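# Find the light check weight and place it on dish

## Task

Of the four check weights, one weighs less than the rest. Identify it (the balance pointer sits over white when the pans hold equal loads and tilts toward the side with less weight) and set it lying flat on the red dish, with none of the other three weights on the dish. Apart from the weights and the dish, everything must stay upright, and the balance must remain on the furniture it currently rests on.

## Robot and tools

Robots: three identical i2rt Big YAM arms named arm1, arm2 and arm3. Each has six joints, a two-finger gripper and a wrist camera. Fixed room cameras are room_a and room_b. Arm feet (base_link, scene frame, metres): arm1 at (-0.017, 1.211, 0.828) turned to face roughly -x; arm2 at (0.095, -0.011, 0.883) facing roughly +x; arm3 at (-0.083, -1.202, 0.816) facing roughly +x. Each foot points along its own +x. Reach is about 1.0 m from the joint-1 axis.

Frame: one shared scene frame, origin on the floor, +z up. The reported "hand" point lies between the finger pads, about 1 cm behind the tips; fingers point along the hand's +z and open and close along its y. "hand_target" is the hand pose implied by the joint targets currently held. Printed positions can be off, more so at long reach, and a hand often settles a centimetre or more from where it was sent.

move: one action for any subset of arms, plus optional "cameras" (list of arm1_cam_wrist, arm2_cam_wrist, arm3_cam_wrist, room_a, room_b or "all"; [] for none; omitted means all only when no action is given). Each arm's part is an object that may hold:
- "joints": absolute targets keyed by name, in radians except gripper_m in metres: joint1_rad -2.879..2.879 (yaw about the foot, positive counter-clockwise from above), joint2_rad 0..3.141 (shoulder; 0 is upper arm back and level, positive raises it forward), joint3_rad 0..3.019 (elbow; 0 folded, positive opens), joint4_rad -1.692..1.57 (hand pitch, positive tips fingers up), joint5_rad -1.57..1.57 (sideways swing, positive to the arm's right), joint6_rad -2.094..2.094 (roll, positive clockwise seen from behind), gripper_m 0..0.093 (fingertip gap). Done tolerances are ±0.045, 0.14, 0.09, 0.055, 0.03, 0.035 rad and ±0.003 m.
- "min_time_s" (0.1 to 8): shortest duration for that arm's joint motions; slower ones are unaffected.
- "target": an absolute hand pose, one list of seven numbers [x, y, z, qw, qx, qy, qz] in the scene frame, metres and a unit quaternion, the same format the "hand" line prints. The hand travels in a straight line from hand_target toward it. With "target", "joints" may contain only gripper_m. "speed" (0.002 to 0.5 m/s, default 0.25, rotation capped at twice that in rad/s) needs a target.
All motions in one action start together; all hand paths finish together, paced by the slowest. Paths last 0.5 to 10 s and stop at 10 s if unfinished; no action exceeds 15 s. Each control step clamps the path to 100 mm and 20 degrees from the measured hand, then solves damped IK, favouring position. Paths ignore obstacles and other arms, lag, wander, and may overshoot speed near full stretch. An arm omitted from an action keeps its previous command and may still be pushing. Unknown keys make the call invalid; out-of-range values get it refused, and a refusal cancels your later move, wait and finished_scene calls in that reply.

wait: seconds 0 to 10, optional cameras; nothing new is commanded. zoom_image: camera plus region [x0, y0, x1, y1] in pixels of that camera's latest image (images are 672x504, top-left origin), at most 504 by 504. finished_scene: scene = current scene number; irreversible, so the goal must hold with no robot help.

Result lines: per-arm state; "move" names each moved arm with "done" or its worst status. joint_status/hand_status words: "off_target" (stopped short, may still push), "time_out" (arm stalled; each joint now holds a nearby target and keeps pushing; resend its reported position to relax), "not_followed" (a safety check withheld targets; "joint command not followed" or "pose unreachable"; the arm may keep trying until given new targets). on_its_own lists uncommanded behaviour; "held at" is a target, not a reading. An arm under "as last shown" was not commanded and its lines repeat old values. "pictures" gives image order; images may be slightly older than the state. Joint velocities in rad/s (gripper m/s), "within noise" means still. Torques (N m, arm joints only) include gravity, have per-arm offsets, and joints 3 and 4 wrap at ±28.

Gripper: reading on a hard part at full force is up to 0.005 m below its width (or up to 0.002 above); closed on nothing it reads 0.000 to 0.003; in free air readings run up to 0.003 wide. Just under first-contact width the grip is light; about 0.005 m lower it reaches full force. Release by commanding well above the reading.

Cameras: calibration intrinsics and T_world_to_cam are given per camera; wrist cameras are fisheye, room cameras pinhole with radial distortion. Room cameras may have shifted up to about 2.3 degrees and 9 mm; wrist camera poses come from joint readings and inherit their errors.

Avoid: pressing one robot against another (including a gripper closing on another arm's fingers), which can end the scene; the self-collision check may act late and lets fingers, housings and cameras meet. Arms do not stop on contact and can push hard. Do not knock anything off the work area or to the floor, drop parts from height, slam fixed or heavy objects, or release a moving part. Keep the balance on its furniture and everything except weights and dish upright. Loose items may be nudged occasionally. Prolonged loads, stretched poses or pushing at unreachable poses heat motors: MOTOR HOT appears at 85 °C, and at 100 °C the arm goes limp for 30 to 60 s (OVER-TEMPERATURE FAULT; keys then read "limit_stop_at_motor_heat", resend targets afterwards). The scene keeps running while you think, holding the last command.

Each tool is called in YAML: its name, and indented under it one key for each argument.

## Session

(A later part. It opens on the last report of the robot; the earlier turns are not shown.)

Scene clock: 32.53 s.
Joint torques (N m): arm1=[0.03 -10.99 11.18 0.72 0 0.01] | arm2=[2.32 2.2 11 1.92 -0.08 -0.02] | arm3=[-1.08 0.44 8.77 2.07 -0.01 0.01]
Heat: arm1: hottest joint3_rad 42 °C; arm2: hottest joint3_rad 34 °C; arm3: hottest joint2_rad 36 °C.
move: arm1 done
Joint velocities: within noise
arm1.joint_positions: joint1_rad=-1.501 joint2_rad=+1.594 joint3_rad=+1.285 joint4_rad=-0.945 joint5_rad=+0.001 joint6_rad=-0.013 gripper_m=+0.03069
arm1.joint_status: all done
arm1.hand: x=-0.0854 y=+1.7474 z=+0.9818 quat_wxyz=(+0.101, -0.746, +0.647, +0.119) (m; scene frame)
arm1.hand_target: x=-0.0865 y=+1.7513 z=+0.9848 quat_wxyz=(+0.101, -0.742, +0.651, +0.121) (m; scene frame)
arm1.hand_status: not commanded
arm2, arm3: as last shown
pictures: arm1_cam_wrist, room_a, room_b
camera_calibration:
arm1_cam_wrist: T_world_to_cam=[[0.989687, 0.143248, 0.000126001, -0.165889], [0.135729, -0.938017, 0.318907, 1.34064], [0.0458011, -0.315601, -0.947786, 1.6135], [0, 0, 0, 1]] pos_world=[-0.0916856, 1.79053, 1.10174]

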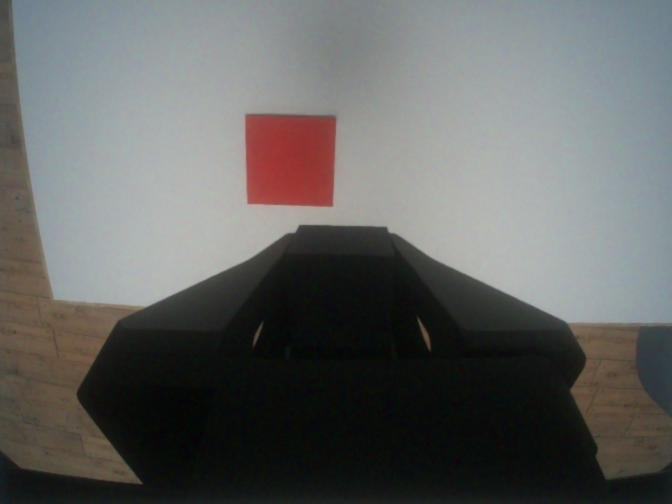

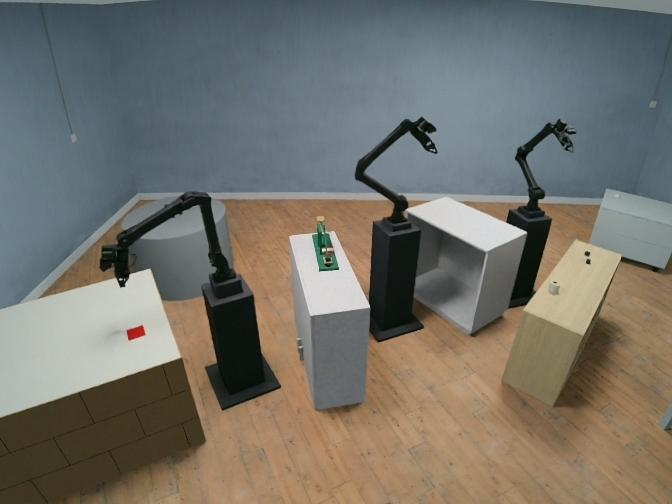

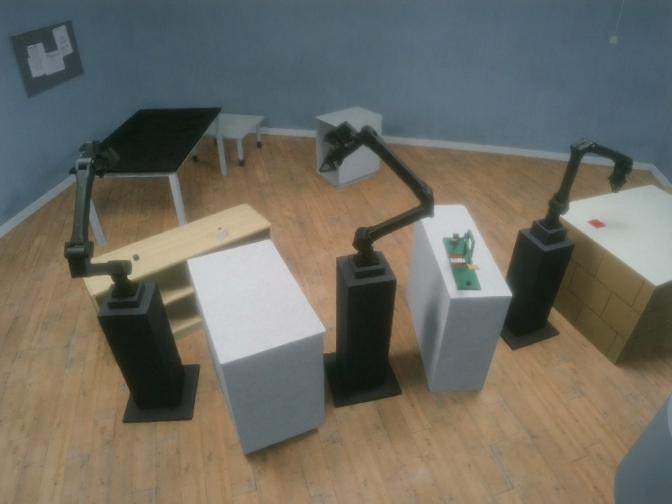

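move:
  arm1: {"target": [-0.137, 1.748, 0.82, 0.0789, -0.7489, 0.6510, 0.0908], "speed": 0.2}
  cameras: ["arm1_cam_wrist", "room_b", "room_a"]

zoom_image:
  camera: "room_a"
  region: [70, 240, 190, 360]

zoom_image:
  camera: "room_b"
  region: [560, 140, 660, 250]

Scene clock: 34.90 s.
Joint torques (N m): arm1=[0.32 -12.22 9.16 1.26 0.18 0.02] | arm2=[2.2 2.02 11.04 1.89 -0.09 0] | arm3=[-1.2 0.62 8.79 2.09 -0.01 0.01]
Heat: arm1: hottest joint3_rad 43 °C; arm2: hottest joint3_rad 35 °C; arm3: hottest joint2_rad 36 °C.
move: arm1 off_target
Joint velocities: within noise
arm1.joint_positions: joint1_rad=-1.412 joint2_rad=+1.855 joint3_rad=+1.158 joint4_rad=-0.659 joint5_rad=+0.026 joint6_rad=+0.072 gripper_m=+0.03069
arm1.joint_status: not commanded
arm1.hand: x=-0.1290 y=+1.7383 z=+0.8139 quat_wxyz=(+0.070, -0.752, +0.651, +0.079) (m; scene frame)
arm1.hand_target: x=-0.1371 y=+1.7476 z=+0.8202 quat_wxyz=(+0.079, -0.749, +0.651, +0.091) (m; scene frame)
arm1.hand_status: off_target (0.014 m and 1.7 deg from the pose sent, 0.170 m and 4.1 deg at the start)
arm2, arm3: as last shown
pictures: arm1_cam_wrist, room_a, room_b
camera_calibration:
arm1_cam_wrist: T_world_to_cam=[[0.989466, 0.144653, 0.00574085, -0.128441], [0.129393, -0.901471, 0.413046, 1.25056], [0.0649237, -0.407952, -0.910692, 1.58636], [0, 0, 0, 1]] pos_world=[-0.137717, 1.79308, 0.928881]

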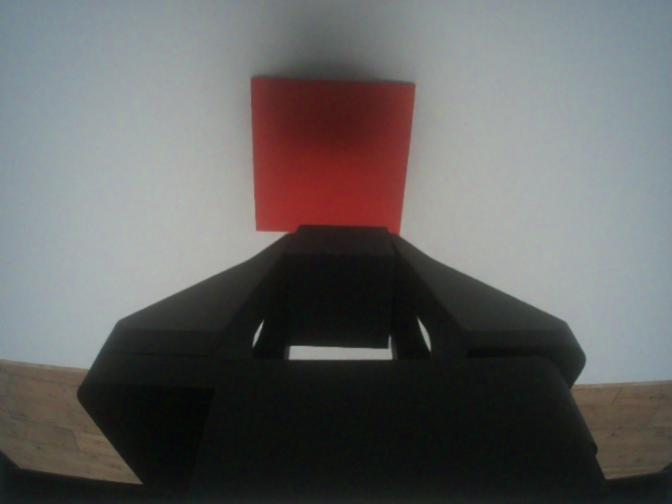

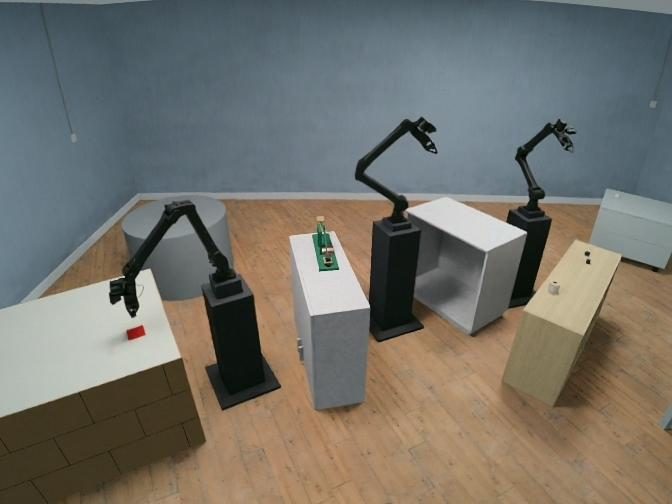

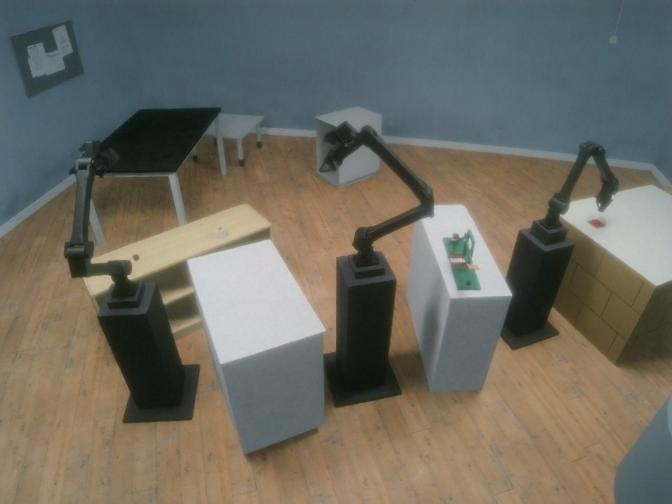

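Scaled by 4.200 from the camera's 672x504 image, which has a finer 960x720 frame.

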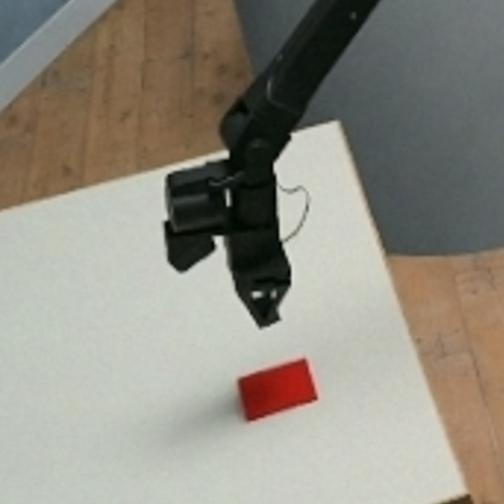

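Scaled by 4.582 from the camera's 672x504 image, which has a finer 960x720 frame.

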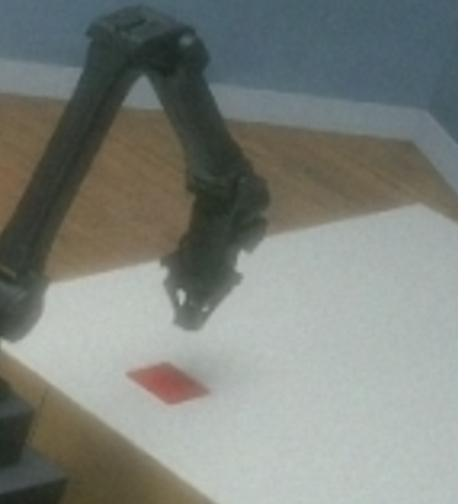

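move:
  arm1: {"target": [-0.145, 1.763, 0.757, 0.0789, -0.7489, 0.6510, 0.0908], "speed": 0.1}
  cameras: ["arm1_cam_wrist", "room_b", "room_a"]

zoom_image:
  camera: "room_a"
  region: [110, 280, 170, 350]

zoom_image:
  camera: "room_b"
  region: [570, 180, 630, 240]

Scene clock: 36.80 s.
Joint torques (N m): arm1=[0.5 -12.98 10 1.24 0.21 0.07] | arm2=[2.32 2.14 11.02 1.85 -0.08 0] | arm3=[-1.14 0.38 8.77 2.04 -0.01 0.01]
Heat: arm1: hottest joint3_rad 42 °C; arm2: hottest joint3_rad 35 °C; arm3: hottest joint2_rad 36 °C.
move: arm1 off_target
Joint velocities: within noise
arm1.joint_positions: joint1_rad=-1.408 joint2_rad=+1.995 joint3_rad=+1.158 joint4_rad=-0.537 joint5_rad=+0.027 joint6_rad=+0.079 gripper_m=+0.03069
arm1.joint_status: not commanded
arm1.hand: x=-0.1328 y=+1.7424 z=+0.7471 quat_wxyz=(+0.065, -0.752, +0.652, +0.072) (m; scene frame)
arm1.hand_target: x=-0.1449 y=+1.7621 z=+0.7577 quat_wxyz=(+0.079, -0.749, +0.651, +0.091) (m; scene frame)
arm1.hand_status: off_target (0.026 m and 2.7 deg from the pose sent, 0.064 m and 1.7 deg at the start)
arm2, arm3: as last shown
pictures: arm1_cam_wrist, room_a, room_b
camera_calibration:
arm1_cam_wrist: T_world_to_cam=[[0.989866, 0.141846, 0.00670688, -0.12069], [0.125271, -0.89449, 0.429179, 1.25749], [0.0668764, -0.423989, -0.903195, 1.54998], [0, 0, 0, 1]] pos_world=[-0.141717, 1.7991, 0.861052]

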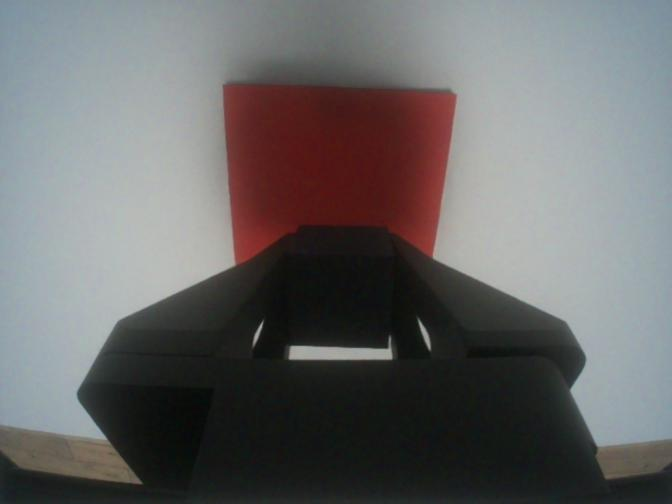

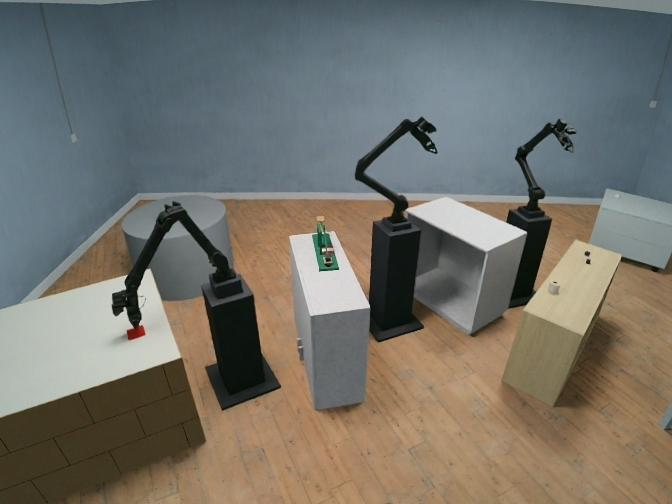

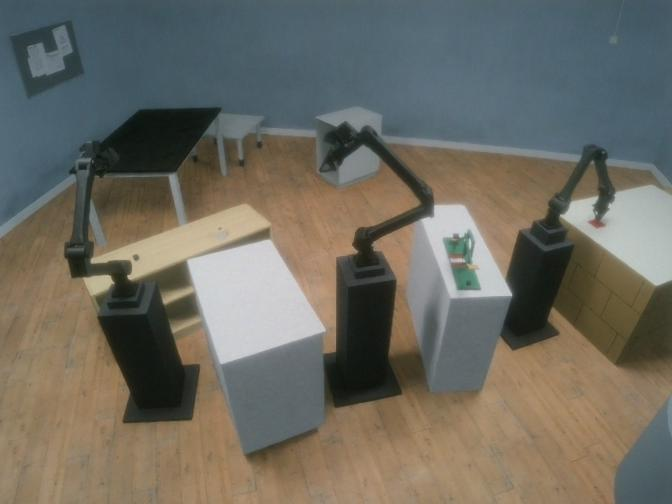

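Scaled by 7.200 from the camera's 672x504 image, which has a finer 960x720 frame.

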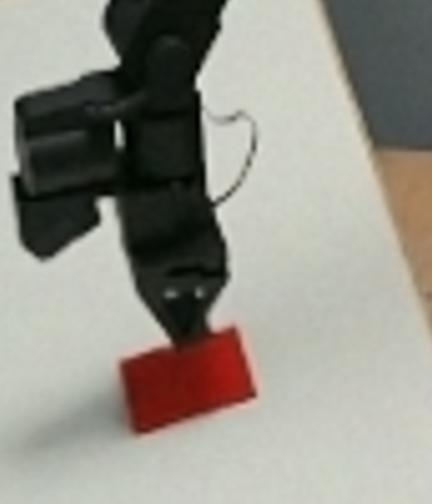

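Scaled by 8.400 from the camera's 672x504 image, which has a finer 960x720 frame.

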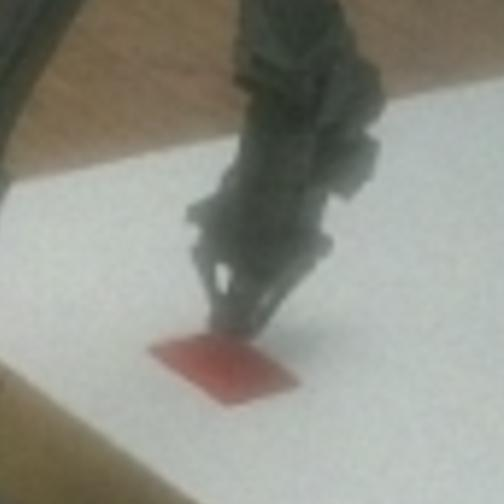

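move:
  arm1: {"target": [-0.150, 1.776, 0.742, 0.0789, -0.7489, 0.6510, 0.0908], "speed": 0.08}
  cameras: ["arm1_cam_wrist"]

Scene clock: 41.50 s.
Joint torques (N m): arm1=[0.91 -13.27 10.55 1.24 0.19 0.04] | arm2=[2.37 2.14 10.97 1.96 -0.07 0.01] | arm3=[-1.08 0.44 8.81 2.07 -0.01 0.02]
Heat: arm1: hottest joint3_rad 42 °C; arm2: hottest joint3_rad 36 °C; arm3: hottest joint2_rad 36 °C.
move: arm1 off_target
Joint velocities: within noise
arm1.joint_positions: joint1_rad=-1.405 joint2_rad=+2.044 joint3_rad=+1.193 joint4_rad=-0.526 joint5_rad=+0.028 joint6_rad=+0.082 gripper_m=+0.03069
arm1.joint_status: not commanded
arm1.hand: x=-0.1368 y=+1.7521 z=+0.7325 quat_wxyz=(+0.064, -0.752, +0.653, +0.071) (m; scene frame)
arm1.hand_target: x=-0.1499 y=+1.7749 z=+0.7429 quat_wxyz=(+0.079, -0.749, +0.651, +0.091) (m; scene frame)
arm1.hand_status: off_target (0.029 m and 2.9 deg from the pose sent, 0.038 m and 2.7 deg at the start)
arm2: as last shown
arm3.joint_positions: joint1_rad=-0.065 joint2_rad=+0.649 joint3_rad=+1.390 joint4_rad=-1.161 joint5_rad=-0.034 joint6_rad=-0.702 gripper_m=+0.09396
arm3.joint_status: not commanded
arm3.hand: x=-0.3410 y=-1.1470 z=+1.3892 quat_wxyz=(-0.236, +0.811, +0.203, -0.495) (m; scene frame)
arm3.hand_target: x=-0.3379 y=-1.1478 z=+1.4005 quat_wxyz=(-0.241, +0.805, +0.201, -0.504) (m; scene frame)
arm3.hand_status: not commanded
pictures: arm1_cam_wrist
camera_calibration:
arm1_cam_wrist: T_world_to_cam=[[0.989872, 0.141784, 0.00710189, -0.118285], [0.12485, -0.893276, 0.431822, 1.26889], [0.0675695, -0.426562, -0.901931, 1.54484], [0, 0, 0, 1]] pos_world=[-0.145718, 1.80921, 0.846247]

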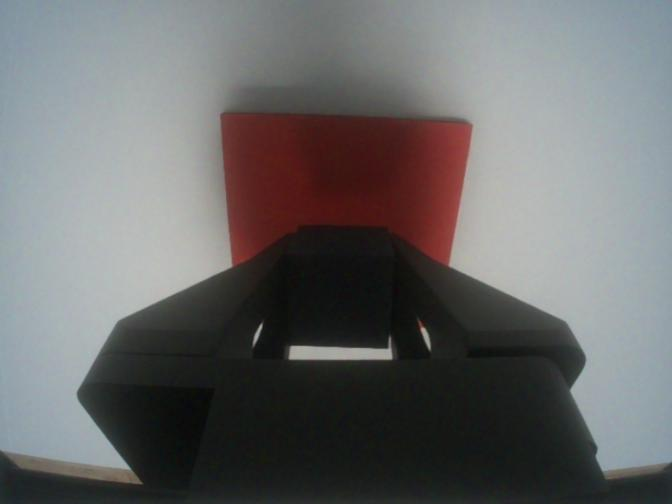

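move:
  arm1: {"target": [-0.150, 1.780, 0.734, 0.0789, -0.7489, 0.6510, 0.0908], "speed": 0.05}
  cameras: ["arm1_cam_wrist", "room_a", "room_b"]

zoom_image:
  camera: "room_a"
  region: [110, 280, 170, 350]

zoom_image:
  camera: "room_b"
  region: [570, 180, 630, 240]

Scene clock: 42.70 s.
Joint torques (N m): arm1=[0.79 -12.92 10.54 1.28 0.17 0.01] | arm2=[2.32 2.26 11.03 1.94 -0.08 -0.01] | arm3=[-1.14 0.44 8.77 2.07 -0.01 0.02]
Heat: arm1: hottest joint3_rad 42 °C; arm2: hottest joint3_rad 36 °C; arm3: hottest joint2_rad 36 °C.
move: arm1 off_target
Joint velocities: within noise
arm1.joint_positions: joint1_rad=-1.405 joint2_rad=+2.065 joint3_rad=+1.204 joint4_rad=-0.517 joint5_rad=+0.028 joint6_rad=+0.082 gripper_m=+0.03069
arm1.joint_status: not commanded
arm1.hand: x=-0.1375 y=+1.7552 z=+0.7246 quat_wxyz=(+0.064, -0.752, +0.653, +0.070) (m; scene frame)
arm1.hand_target: x=-0.1499 y=+1.7788 z=+0.7349 quat_wxyz=(+0.079, -0.749, +0.651, +0.091) (m; scene frame)
arm1.hand_status: off_target (0.029 m and 2.9 deg from the pose sent, 0.031 m and 2.9 deg at the start)
arm2.joint_positions: joint1_rad=+1.188 joint2_rad=+0.585 joint3_rad=+1.357 joint4_rad=-1.462 joint5_rad=+0.001 joint6_rad=+0.008 gripper_m=+0.09396
arm2.joint_status: not commanded
arm2.hand: x=+0.0052 y=-0.2073 z=+1.3847 quat_wxyz=(+0.226, +0.767, +0.486, -0.354) (m; scene frame)
arm2.hand_target: x=+0.0085 y=-0.2067 z=+1.3957 quat_wxyz=(+0.234, +0.757, +0.491, -0.363) (m; scene frame)
arm2.hand_status: not commanded
arm3: as last shown
pictures: arm1_cam_wrist, room_a, room_b
camera_calibration:
arm1_cam_wrist: T_world_to_cam=[[0.989871, 0.141791, 0.00716465, -0.117969], [0.124752, -0.892795, 0.432844, 1.2736], [0.0677698, -0.427566, -0.90144, 1.54062], [0, 0, 0, 1]] pos_world=[-0.146518, 1.81251, 0.838345]

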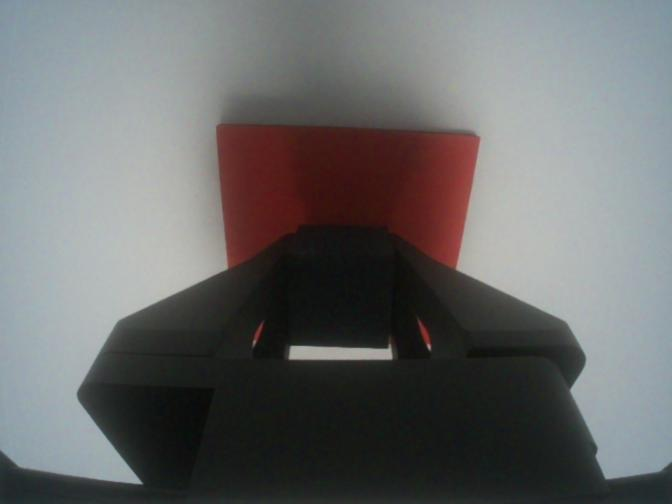

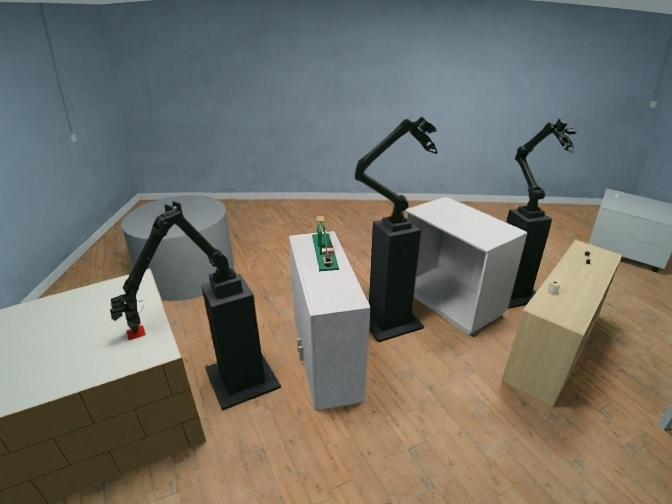

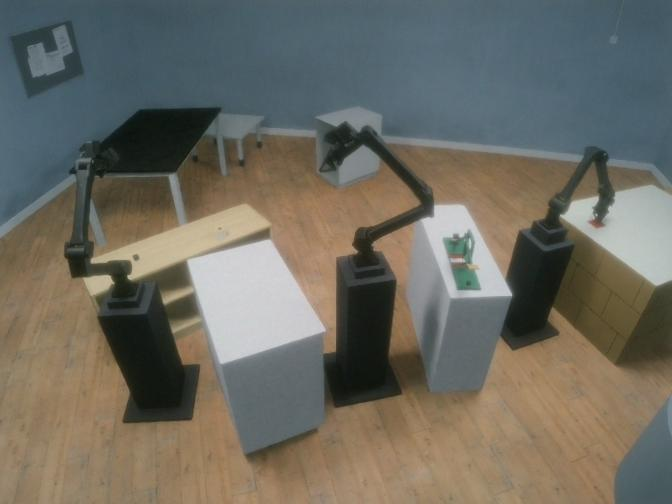

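Scaled by 7.200 from the camera's 672x504 image, which has a finer 960x720 frame.

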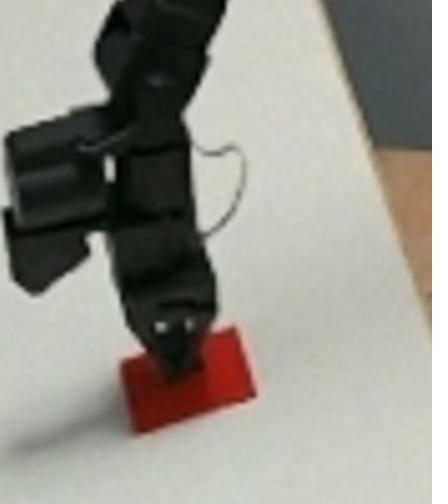

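Scaled by 8.400 from the camera's 672x504 image, which has a finer 960x720 frame.

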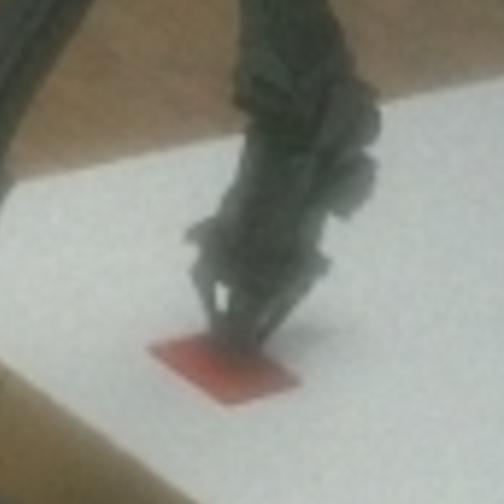

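move:
  arm1: {"target": [-0.150, 1.780, 0.728, 0.0789, -0.7489, 0.6510, 0.0908], "speed": 0.05}

move:
  arm1: {"target": [-0.150, 1.780, 0.723, 0.0789, -0.7489, 0.6510, 0.0908], "speed": 0.05}
  cameras: ["arm1_cam_wrist", "room_a", "room_b"]

zoom_image:
  camera: "room_a"
  region: [110, 280, 170, 350]

Scene clock: 44.00 s.
Joint torques (N m): arm1=[0.85 -13.1 10.35 1.16 0.16 0.01] | arm2=[2.37 2.08 11.02 1.95 -0.09 0] | arm3=[-1.26 0.38 8.81 2.06 -0.01 0.01]
Heat: arm1: hottest joint3_rad 42 °C; arm2: hottest joint3_rad 36 °C; arm3: hottest joint3_rad 37 °C.
move: arm1 off_target
Joint velocities: within noise
arm1.joint_positions: joint1_rad=-1.405 joint2_rad=+2.077 joint3_rad=+1.204 joint4_rad=-0.505 joint5_rad=+0.028 joint6_rad=+0.082 gripper_m=+0.03069
arm1.joint_status: not commanded
arm1.hand: x=-0.1376 y=+1.7554 z=+0.7189 quat_wxyz=(+0.064, -0.752, +0.653, +0.070) (m; scene frame)
arm1.hand_target: x=-0.1499 y=+1.7788 z=+0.7290 quat_wxyz=(+0.079, -0.749, +0.651, +0.091) (m; scene frame)
arm1.hand_status: off_target (0.029 m and 2.9 deg from the pose sent, 0.028 m and 2.9 deg at the start)
arm2, arm3: as last shown
pictures: none

Scene clock: 45.00 s.
Joint torques (N m): arm1=[0.62 -12.86 10.25 1.21 0.19 0.04] | arm2=[2.26 2.08 10.93 1.94 -0.08 -0.01] | arm3=[-1.2 0.5 8.79 2.1 -0.01 0.01]
Heat: arm1: hottest joint3_rad 43 °C; arm2: hottest joint3_rad 36 °C; arm3: hottest joint3_rad 37 °C.
move: arm1 off_target
Joint velocities: within noise
arm1.joint_positions: joint1_rad=-1.405 joint2_rad=+2.085 joint3_rad=+1.206 joint4_rad=-0.494 joint5_rad=+0.028 joint6_rad=+0.082 gripper_m=+0.03069
arm1.joint_status: not commanded
arm1.hand: x=-0.1380 y=+1.7570 z=+0.7156 quat_wxyz=(+0.065, -0.752, +0.652, +0.072) (m; scene frame)
arm1.hand_target: x=-0.1499 y=+1.7789 z=+0.7239 quat_wxyz=(+0.079, -0.749, +0.651, +0.091) (m; scene frame)
arm1.hand_status: off_target (0.027 m and 2.7 deg from the pose sent, 0.028 m and 2.9 deg at the start)
arm2, arm3: as last shown
pictures: arm1_cam_wrist, room_a, room_b
camera_calibration:
arm1_cam_wrist: T_world_to_cam=[[0.98988, 0.141744, 0.00683047, -0.117318], [0.125162, -0.894737, 0.428697, 1.28555], [0.0668767, -0.423503, -0.903423, 1.52737], [0, 0, 0, 1]] pos_world=[-0.146917, 1.8137, 0.829553]

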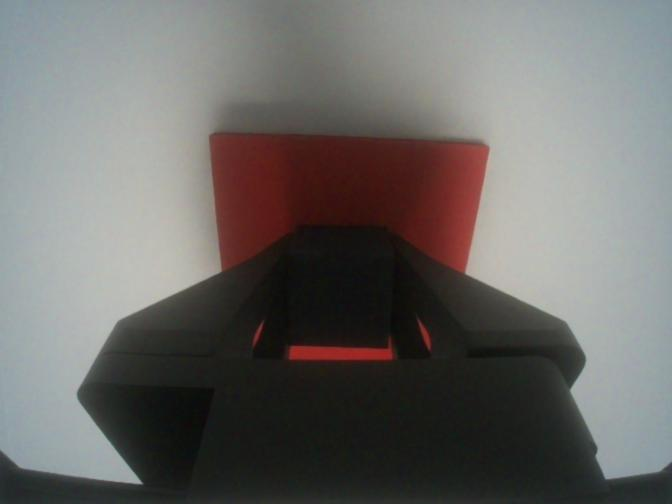

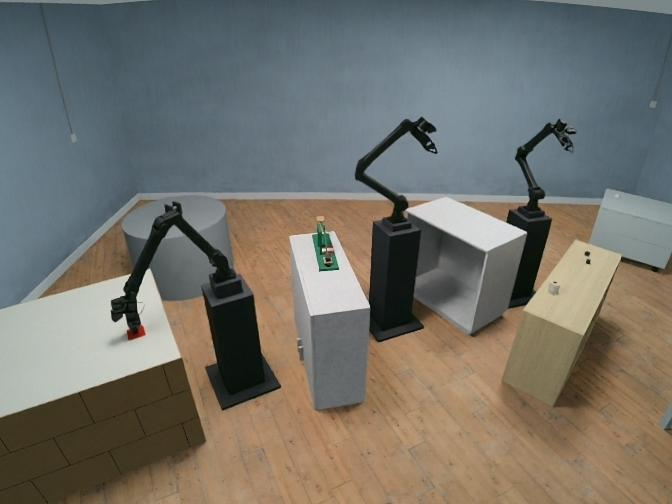

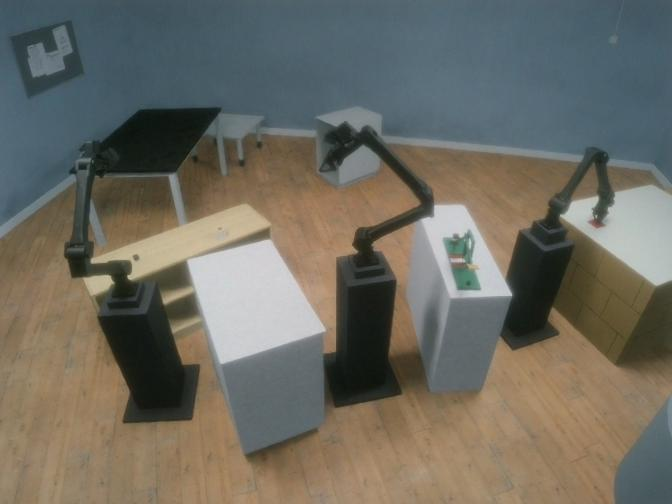

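Scaled by 7.200 from the camera's 672x504 image, which has a finer 960x720 frame.

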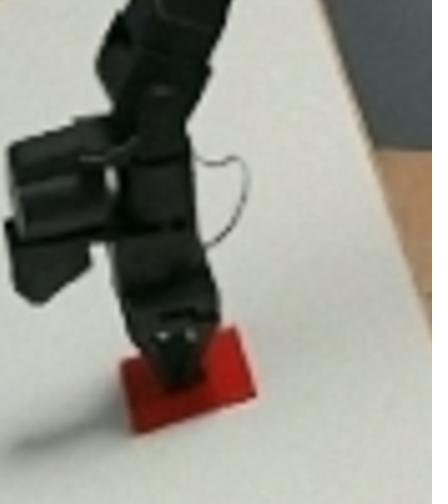

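move:
  arm1: {"target": [-0.150, 1.780, 0.718, 0.0789, -0.7489, 0.6510, 0.0908], "speed": 0.05}
  cameras: ["arm1_cam_wrist"]

zoom_image:
  camera: "arm1_cam_wrist"
  region: [180, 120, 520, 380]

Scene clock: 46.43 s.
Joint torques (N m): arm1=[1.14 -12.16 10.25 1.39 0.17 0.02] | arm2=[2.26 2.08 10.99 1.99 -0.1 0.01] | arm3=[-1.14 0.44 8.8 2.07 -0.01 0.02]
Heat: arm1: hottest joint3_rad 43 °C; arm2: hottest joint3_rad 36 °C; arm3: hottest joint3_rad 37 °C.
move: arm1 off_target
Joint velocities: within noise
arm1.joint_positions: joint1_rad=-1.405 joint2_rad=+2.086 joint3_rad=+1.206 joint4_rad=-0.489 joint5_rad=+0.028 joint6_rad=+0.082 gripper_m=+0.03069
arm1.joint_status: not commanded
arm1.hand: x=-0.1383 y=+1.7580 z=+0.7153 quat_wxyz=(+0.067, -0.751, +0.652, +0.074) (m; scene frame)
arm1.hand_target: x=-0.1499 y=+1.7789 z=+0.7189 quat_wxyz=(+0.079, -0.749, +0.651, +0.091) (m; scene frame)
arm1.hand_status: off_target (0.025 m and 2.4 deg from the pose sent, 0.026 m and 2.7 deg at the start)
arm2, arm3: as last shown
pictures: arm1_cam_wrist
camera_calibration:
arm1_cam_wrist: T_world_to_cam=[[0.989894, 0.141668, 0.00638709, -0.116796], [0.12558, -0.896625, 0.42461, 1.29301], [0.0658804, -0.419516, -0.905354, 1.52177], [0, 0, 0, 1]] pos_world=[-0.147015, 1.8143, 0.82946]

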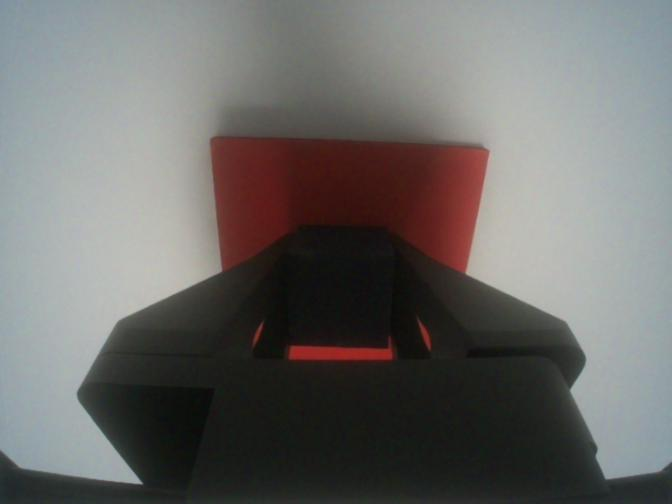

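Scaled by 1.482 from the camera's 672x504 image, which has a finer 960x720 frame.

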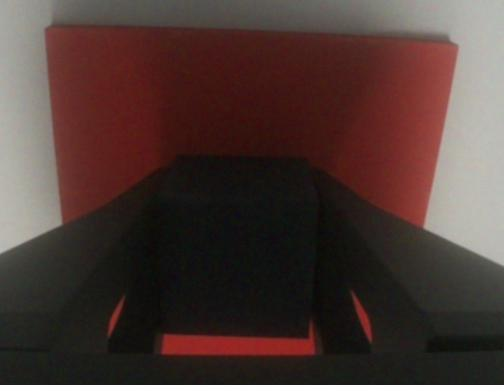

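move:
  arm1: {"joints": {"gripper_m": 0.038}}
  cameras: ["arm1_cam_wrist"]

zoom_image:
  camera: "arm1_cam_wrist"
  region: [180, 120, 520, 380]

Scene clock: 47.20 s.
Joint torques (N m): arm1=[0.56 -12.4 10.02 1.32 0.15 0.05] | arm2=[2.32 2.08 11.02 1.99 -0.08 -0.02] | arm3=[-1.14 0.44 8.8 2.04 -0.01 0.01]
Heat: arm1: hottest joint3_rad 43 °C; arm2: hottest joint3_rad 36 °C; arm3: hottest joint3_rad 37 °C.
move: arm1 done
Joint velocities: within noise
arm1.joint_positions: joint1_rad=-1.405 joint2_rad=+2.090 joint3_rad=+1.210 joint4_rad=-0.483 joint5_rad=+0.028 joint6_rad=+0.082 gripper_m=+0.03790
arm1.joint_status: all done
arm1.hand: x=-0.1389 y=+1.7608 z=+0.7148 quat_wxyz=(+0.068, -0.751, +0.652, +0.076) (m; scene frame)
arm1.hand_target: x=-0.1500 y=+1.7791 z=+0.7189 quat_wxyz=(+0.079, -0.749, +0.651, +0.091) (m; scene frame)
arm1.hand_status: not commanded
arm2, arm3: as last shown
pictures: arm1_cam_wrist
camera_calibration:
arm1_cam_wrist: T_world_to_cam=[[0.989908, 0.141586, 0.00594354, -0.11608], [0.126086, -0.899133, 0.419121, 1.30417], [0.0646857, -0.414141, -0.907911, 1.51478], [0, 0, 0, 1]] pos_world=[-0.147513, 1.81639, 0.82937]

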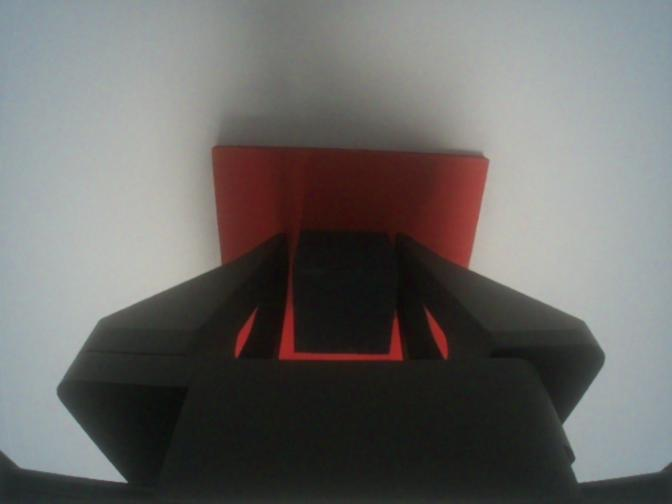

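Scaled by 1.482 from the camera's 672x504 image, which has a finer 960x720 frame.

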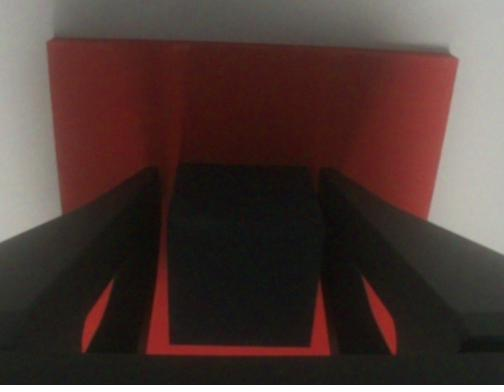

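Released. Open and lift along the finger axis.

move:
  arm1: {"joints": {"gripper_m": 0.065}}

move:
  arm1: {"target": [-0.150, 1.770, 0.86, 0.0789, -0.7489, 0.6510, 0.0908], "speed": 0.15}
  cameras: ["arm1_cam_wrist", "room_a", "room_b"]

zoom_image:
  camera: "room_a"
  region: [110, 280, 170, 350]

zoom_image:
  camera: "room_a"
  region: [270, 200, 380, 290]

Scene clock: 48.03 s.
Joint torques (N m): arm1=[0.5 -12.98 9.89 1.25 0.13 0.06] | arm2=[2.2 2.2 11 1.94 -0.08 0.01] | arm3=[-1.2 0.5 8.8 2.07 0 0.02]
Heat: arm1: hottest joint3_rad 43 °C; arm2: hottest joint3_rad 36 °C; arm3: hottest joint3_rad 37 °C.
move: arm1 done
Joint velocities: within noise
arm1.joint_positions: joint1_rad=-1.405 joint2_rad=+2.090 joint3_rad=+1.210 joint4_rad=-0.483 joint5_rad=+0.028 joint6_rad=+0.082 gripper_m=+0.06480
arm1.joint_status: all done
arm1.hand: x=-0.1388 y=+1.7608 z=+0.7148 quat_wxyz=(+0.068, -0.751, +0.652, +0.076) (m; scene frame)
arm1.hand_target: x=-0.1499 y=+1.7791 z=+0.7189 quat_wxyz=(+0.079, -0.749, +0.651, +0.091) (m; scene frame)
arm1.hand_status: not commanded
arm2, arm3: as last shown
pictures: none

Scene clock: 49.80 s.
Joint torques (N m): arm1=[0.91 -14.51 11.93 0.31 0.19 0.05] | arm2=[2.32 2.02 10.99 1.94 -0.09 -0.01] | arm3=[-1.08 0.38 8.8 2.07 -0.01 0.02]
Heat: arm1: hottest joint3_rad 43 °C; arm2: hottest joint3_rad 36 °C; arm3: hottest joint3_rad 37 °C.
move: arm1 off_target
Joint velocities: within noise
arm1.joint_positions: joint1_rad=-1.401 joint2_rad=+1.866 joint3_rad=+1.240 joint4_rad=-0.761 joint5_rad=+0.029 joint6_rad=+0.086 gripper_m=+0.06490
arm1.joint_status: not commanded
arm1.hand: x=-0.1375 y=+1.7500 z=+0.8320 quat_wxyz=(+0.061, -0.752, +0.653, +0.067) (m; scene frame)
arm1.hand_target: x=-0.1498 y=+1.7687 z=+0.8604 quat_wxyz=(+0.079, -0.749, +0.651, +0.091) (m; scene frame)
arm1.hand_status: off_target (0.037 m and 3.4 deg from the pose sent, 0.146 m and 2.1 deg at the start)
arm2, arm3: as last shown
pictures: arm1_cam_wrist, room_a, room_b
camera_calibration:
arm1_cam_wrist: T_world_to_cam=[[0.989908, 0.141497, 0.00783103, -0.118006], [0.123637, -0.889328, 0.440238, 1.21002], [0.0692566, -0.434827, -0.897847, 1.64505], [0, 0, 0, 1]] pos_world=[-0.14672, 1.80812, 0.945232]

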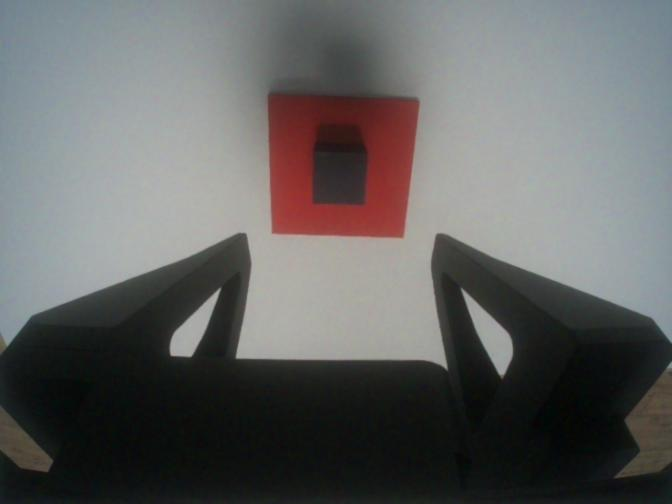

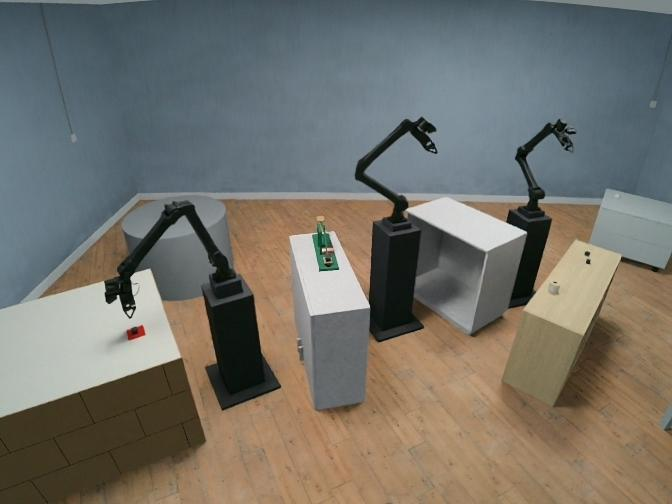

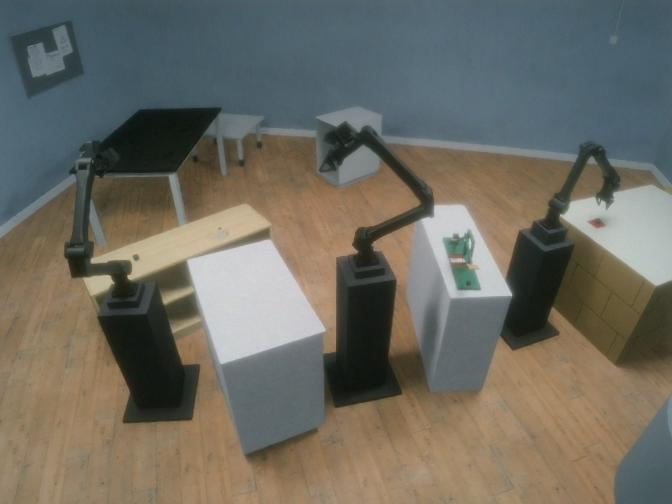

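Scaled by 7.200 from the camera's 672x504 image, which has a finer 960x720 frame.

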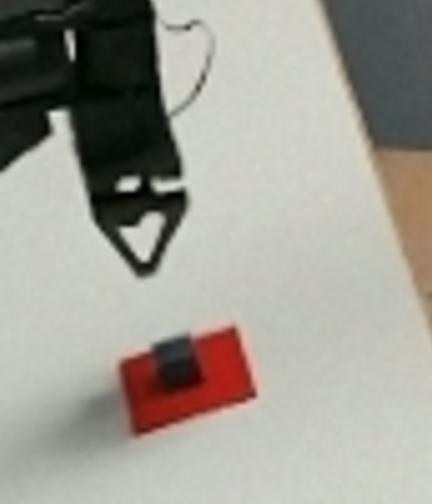

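Scaled by 4.582 from the camera's 672x504 image, which has a finer 960x720 frame.

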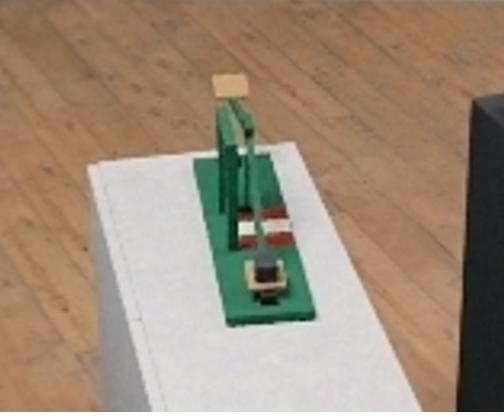

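Flat on the dish, balance standing.

finished_scene:
  scene: 1

The scene is finished: the task was done.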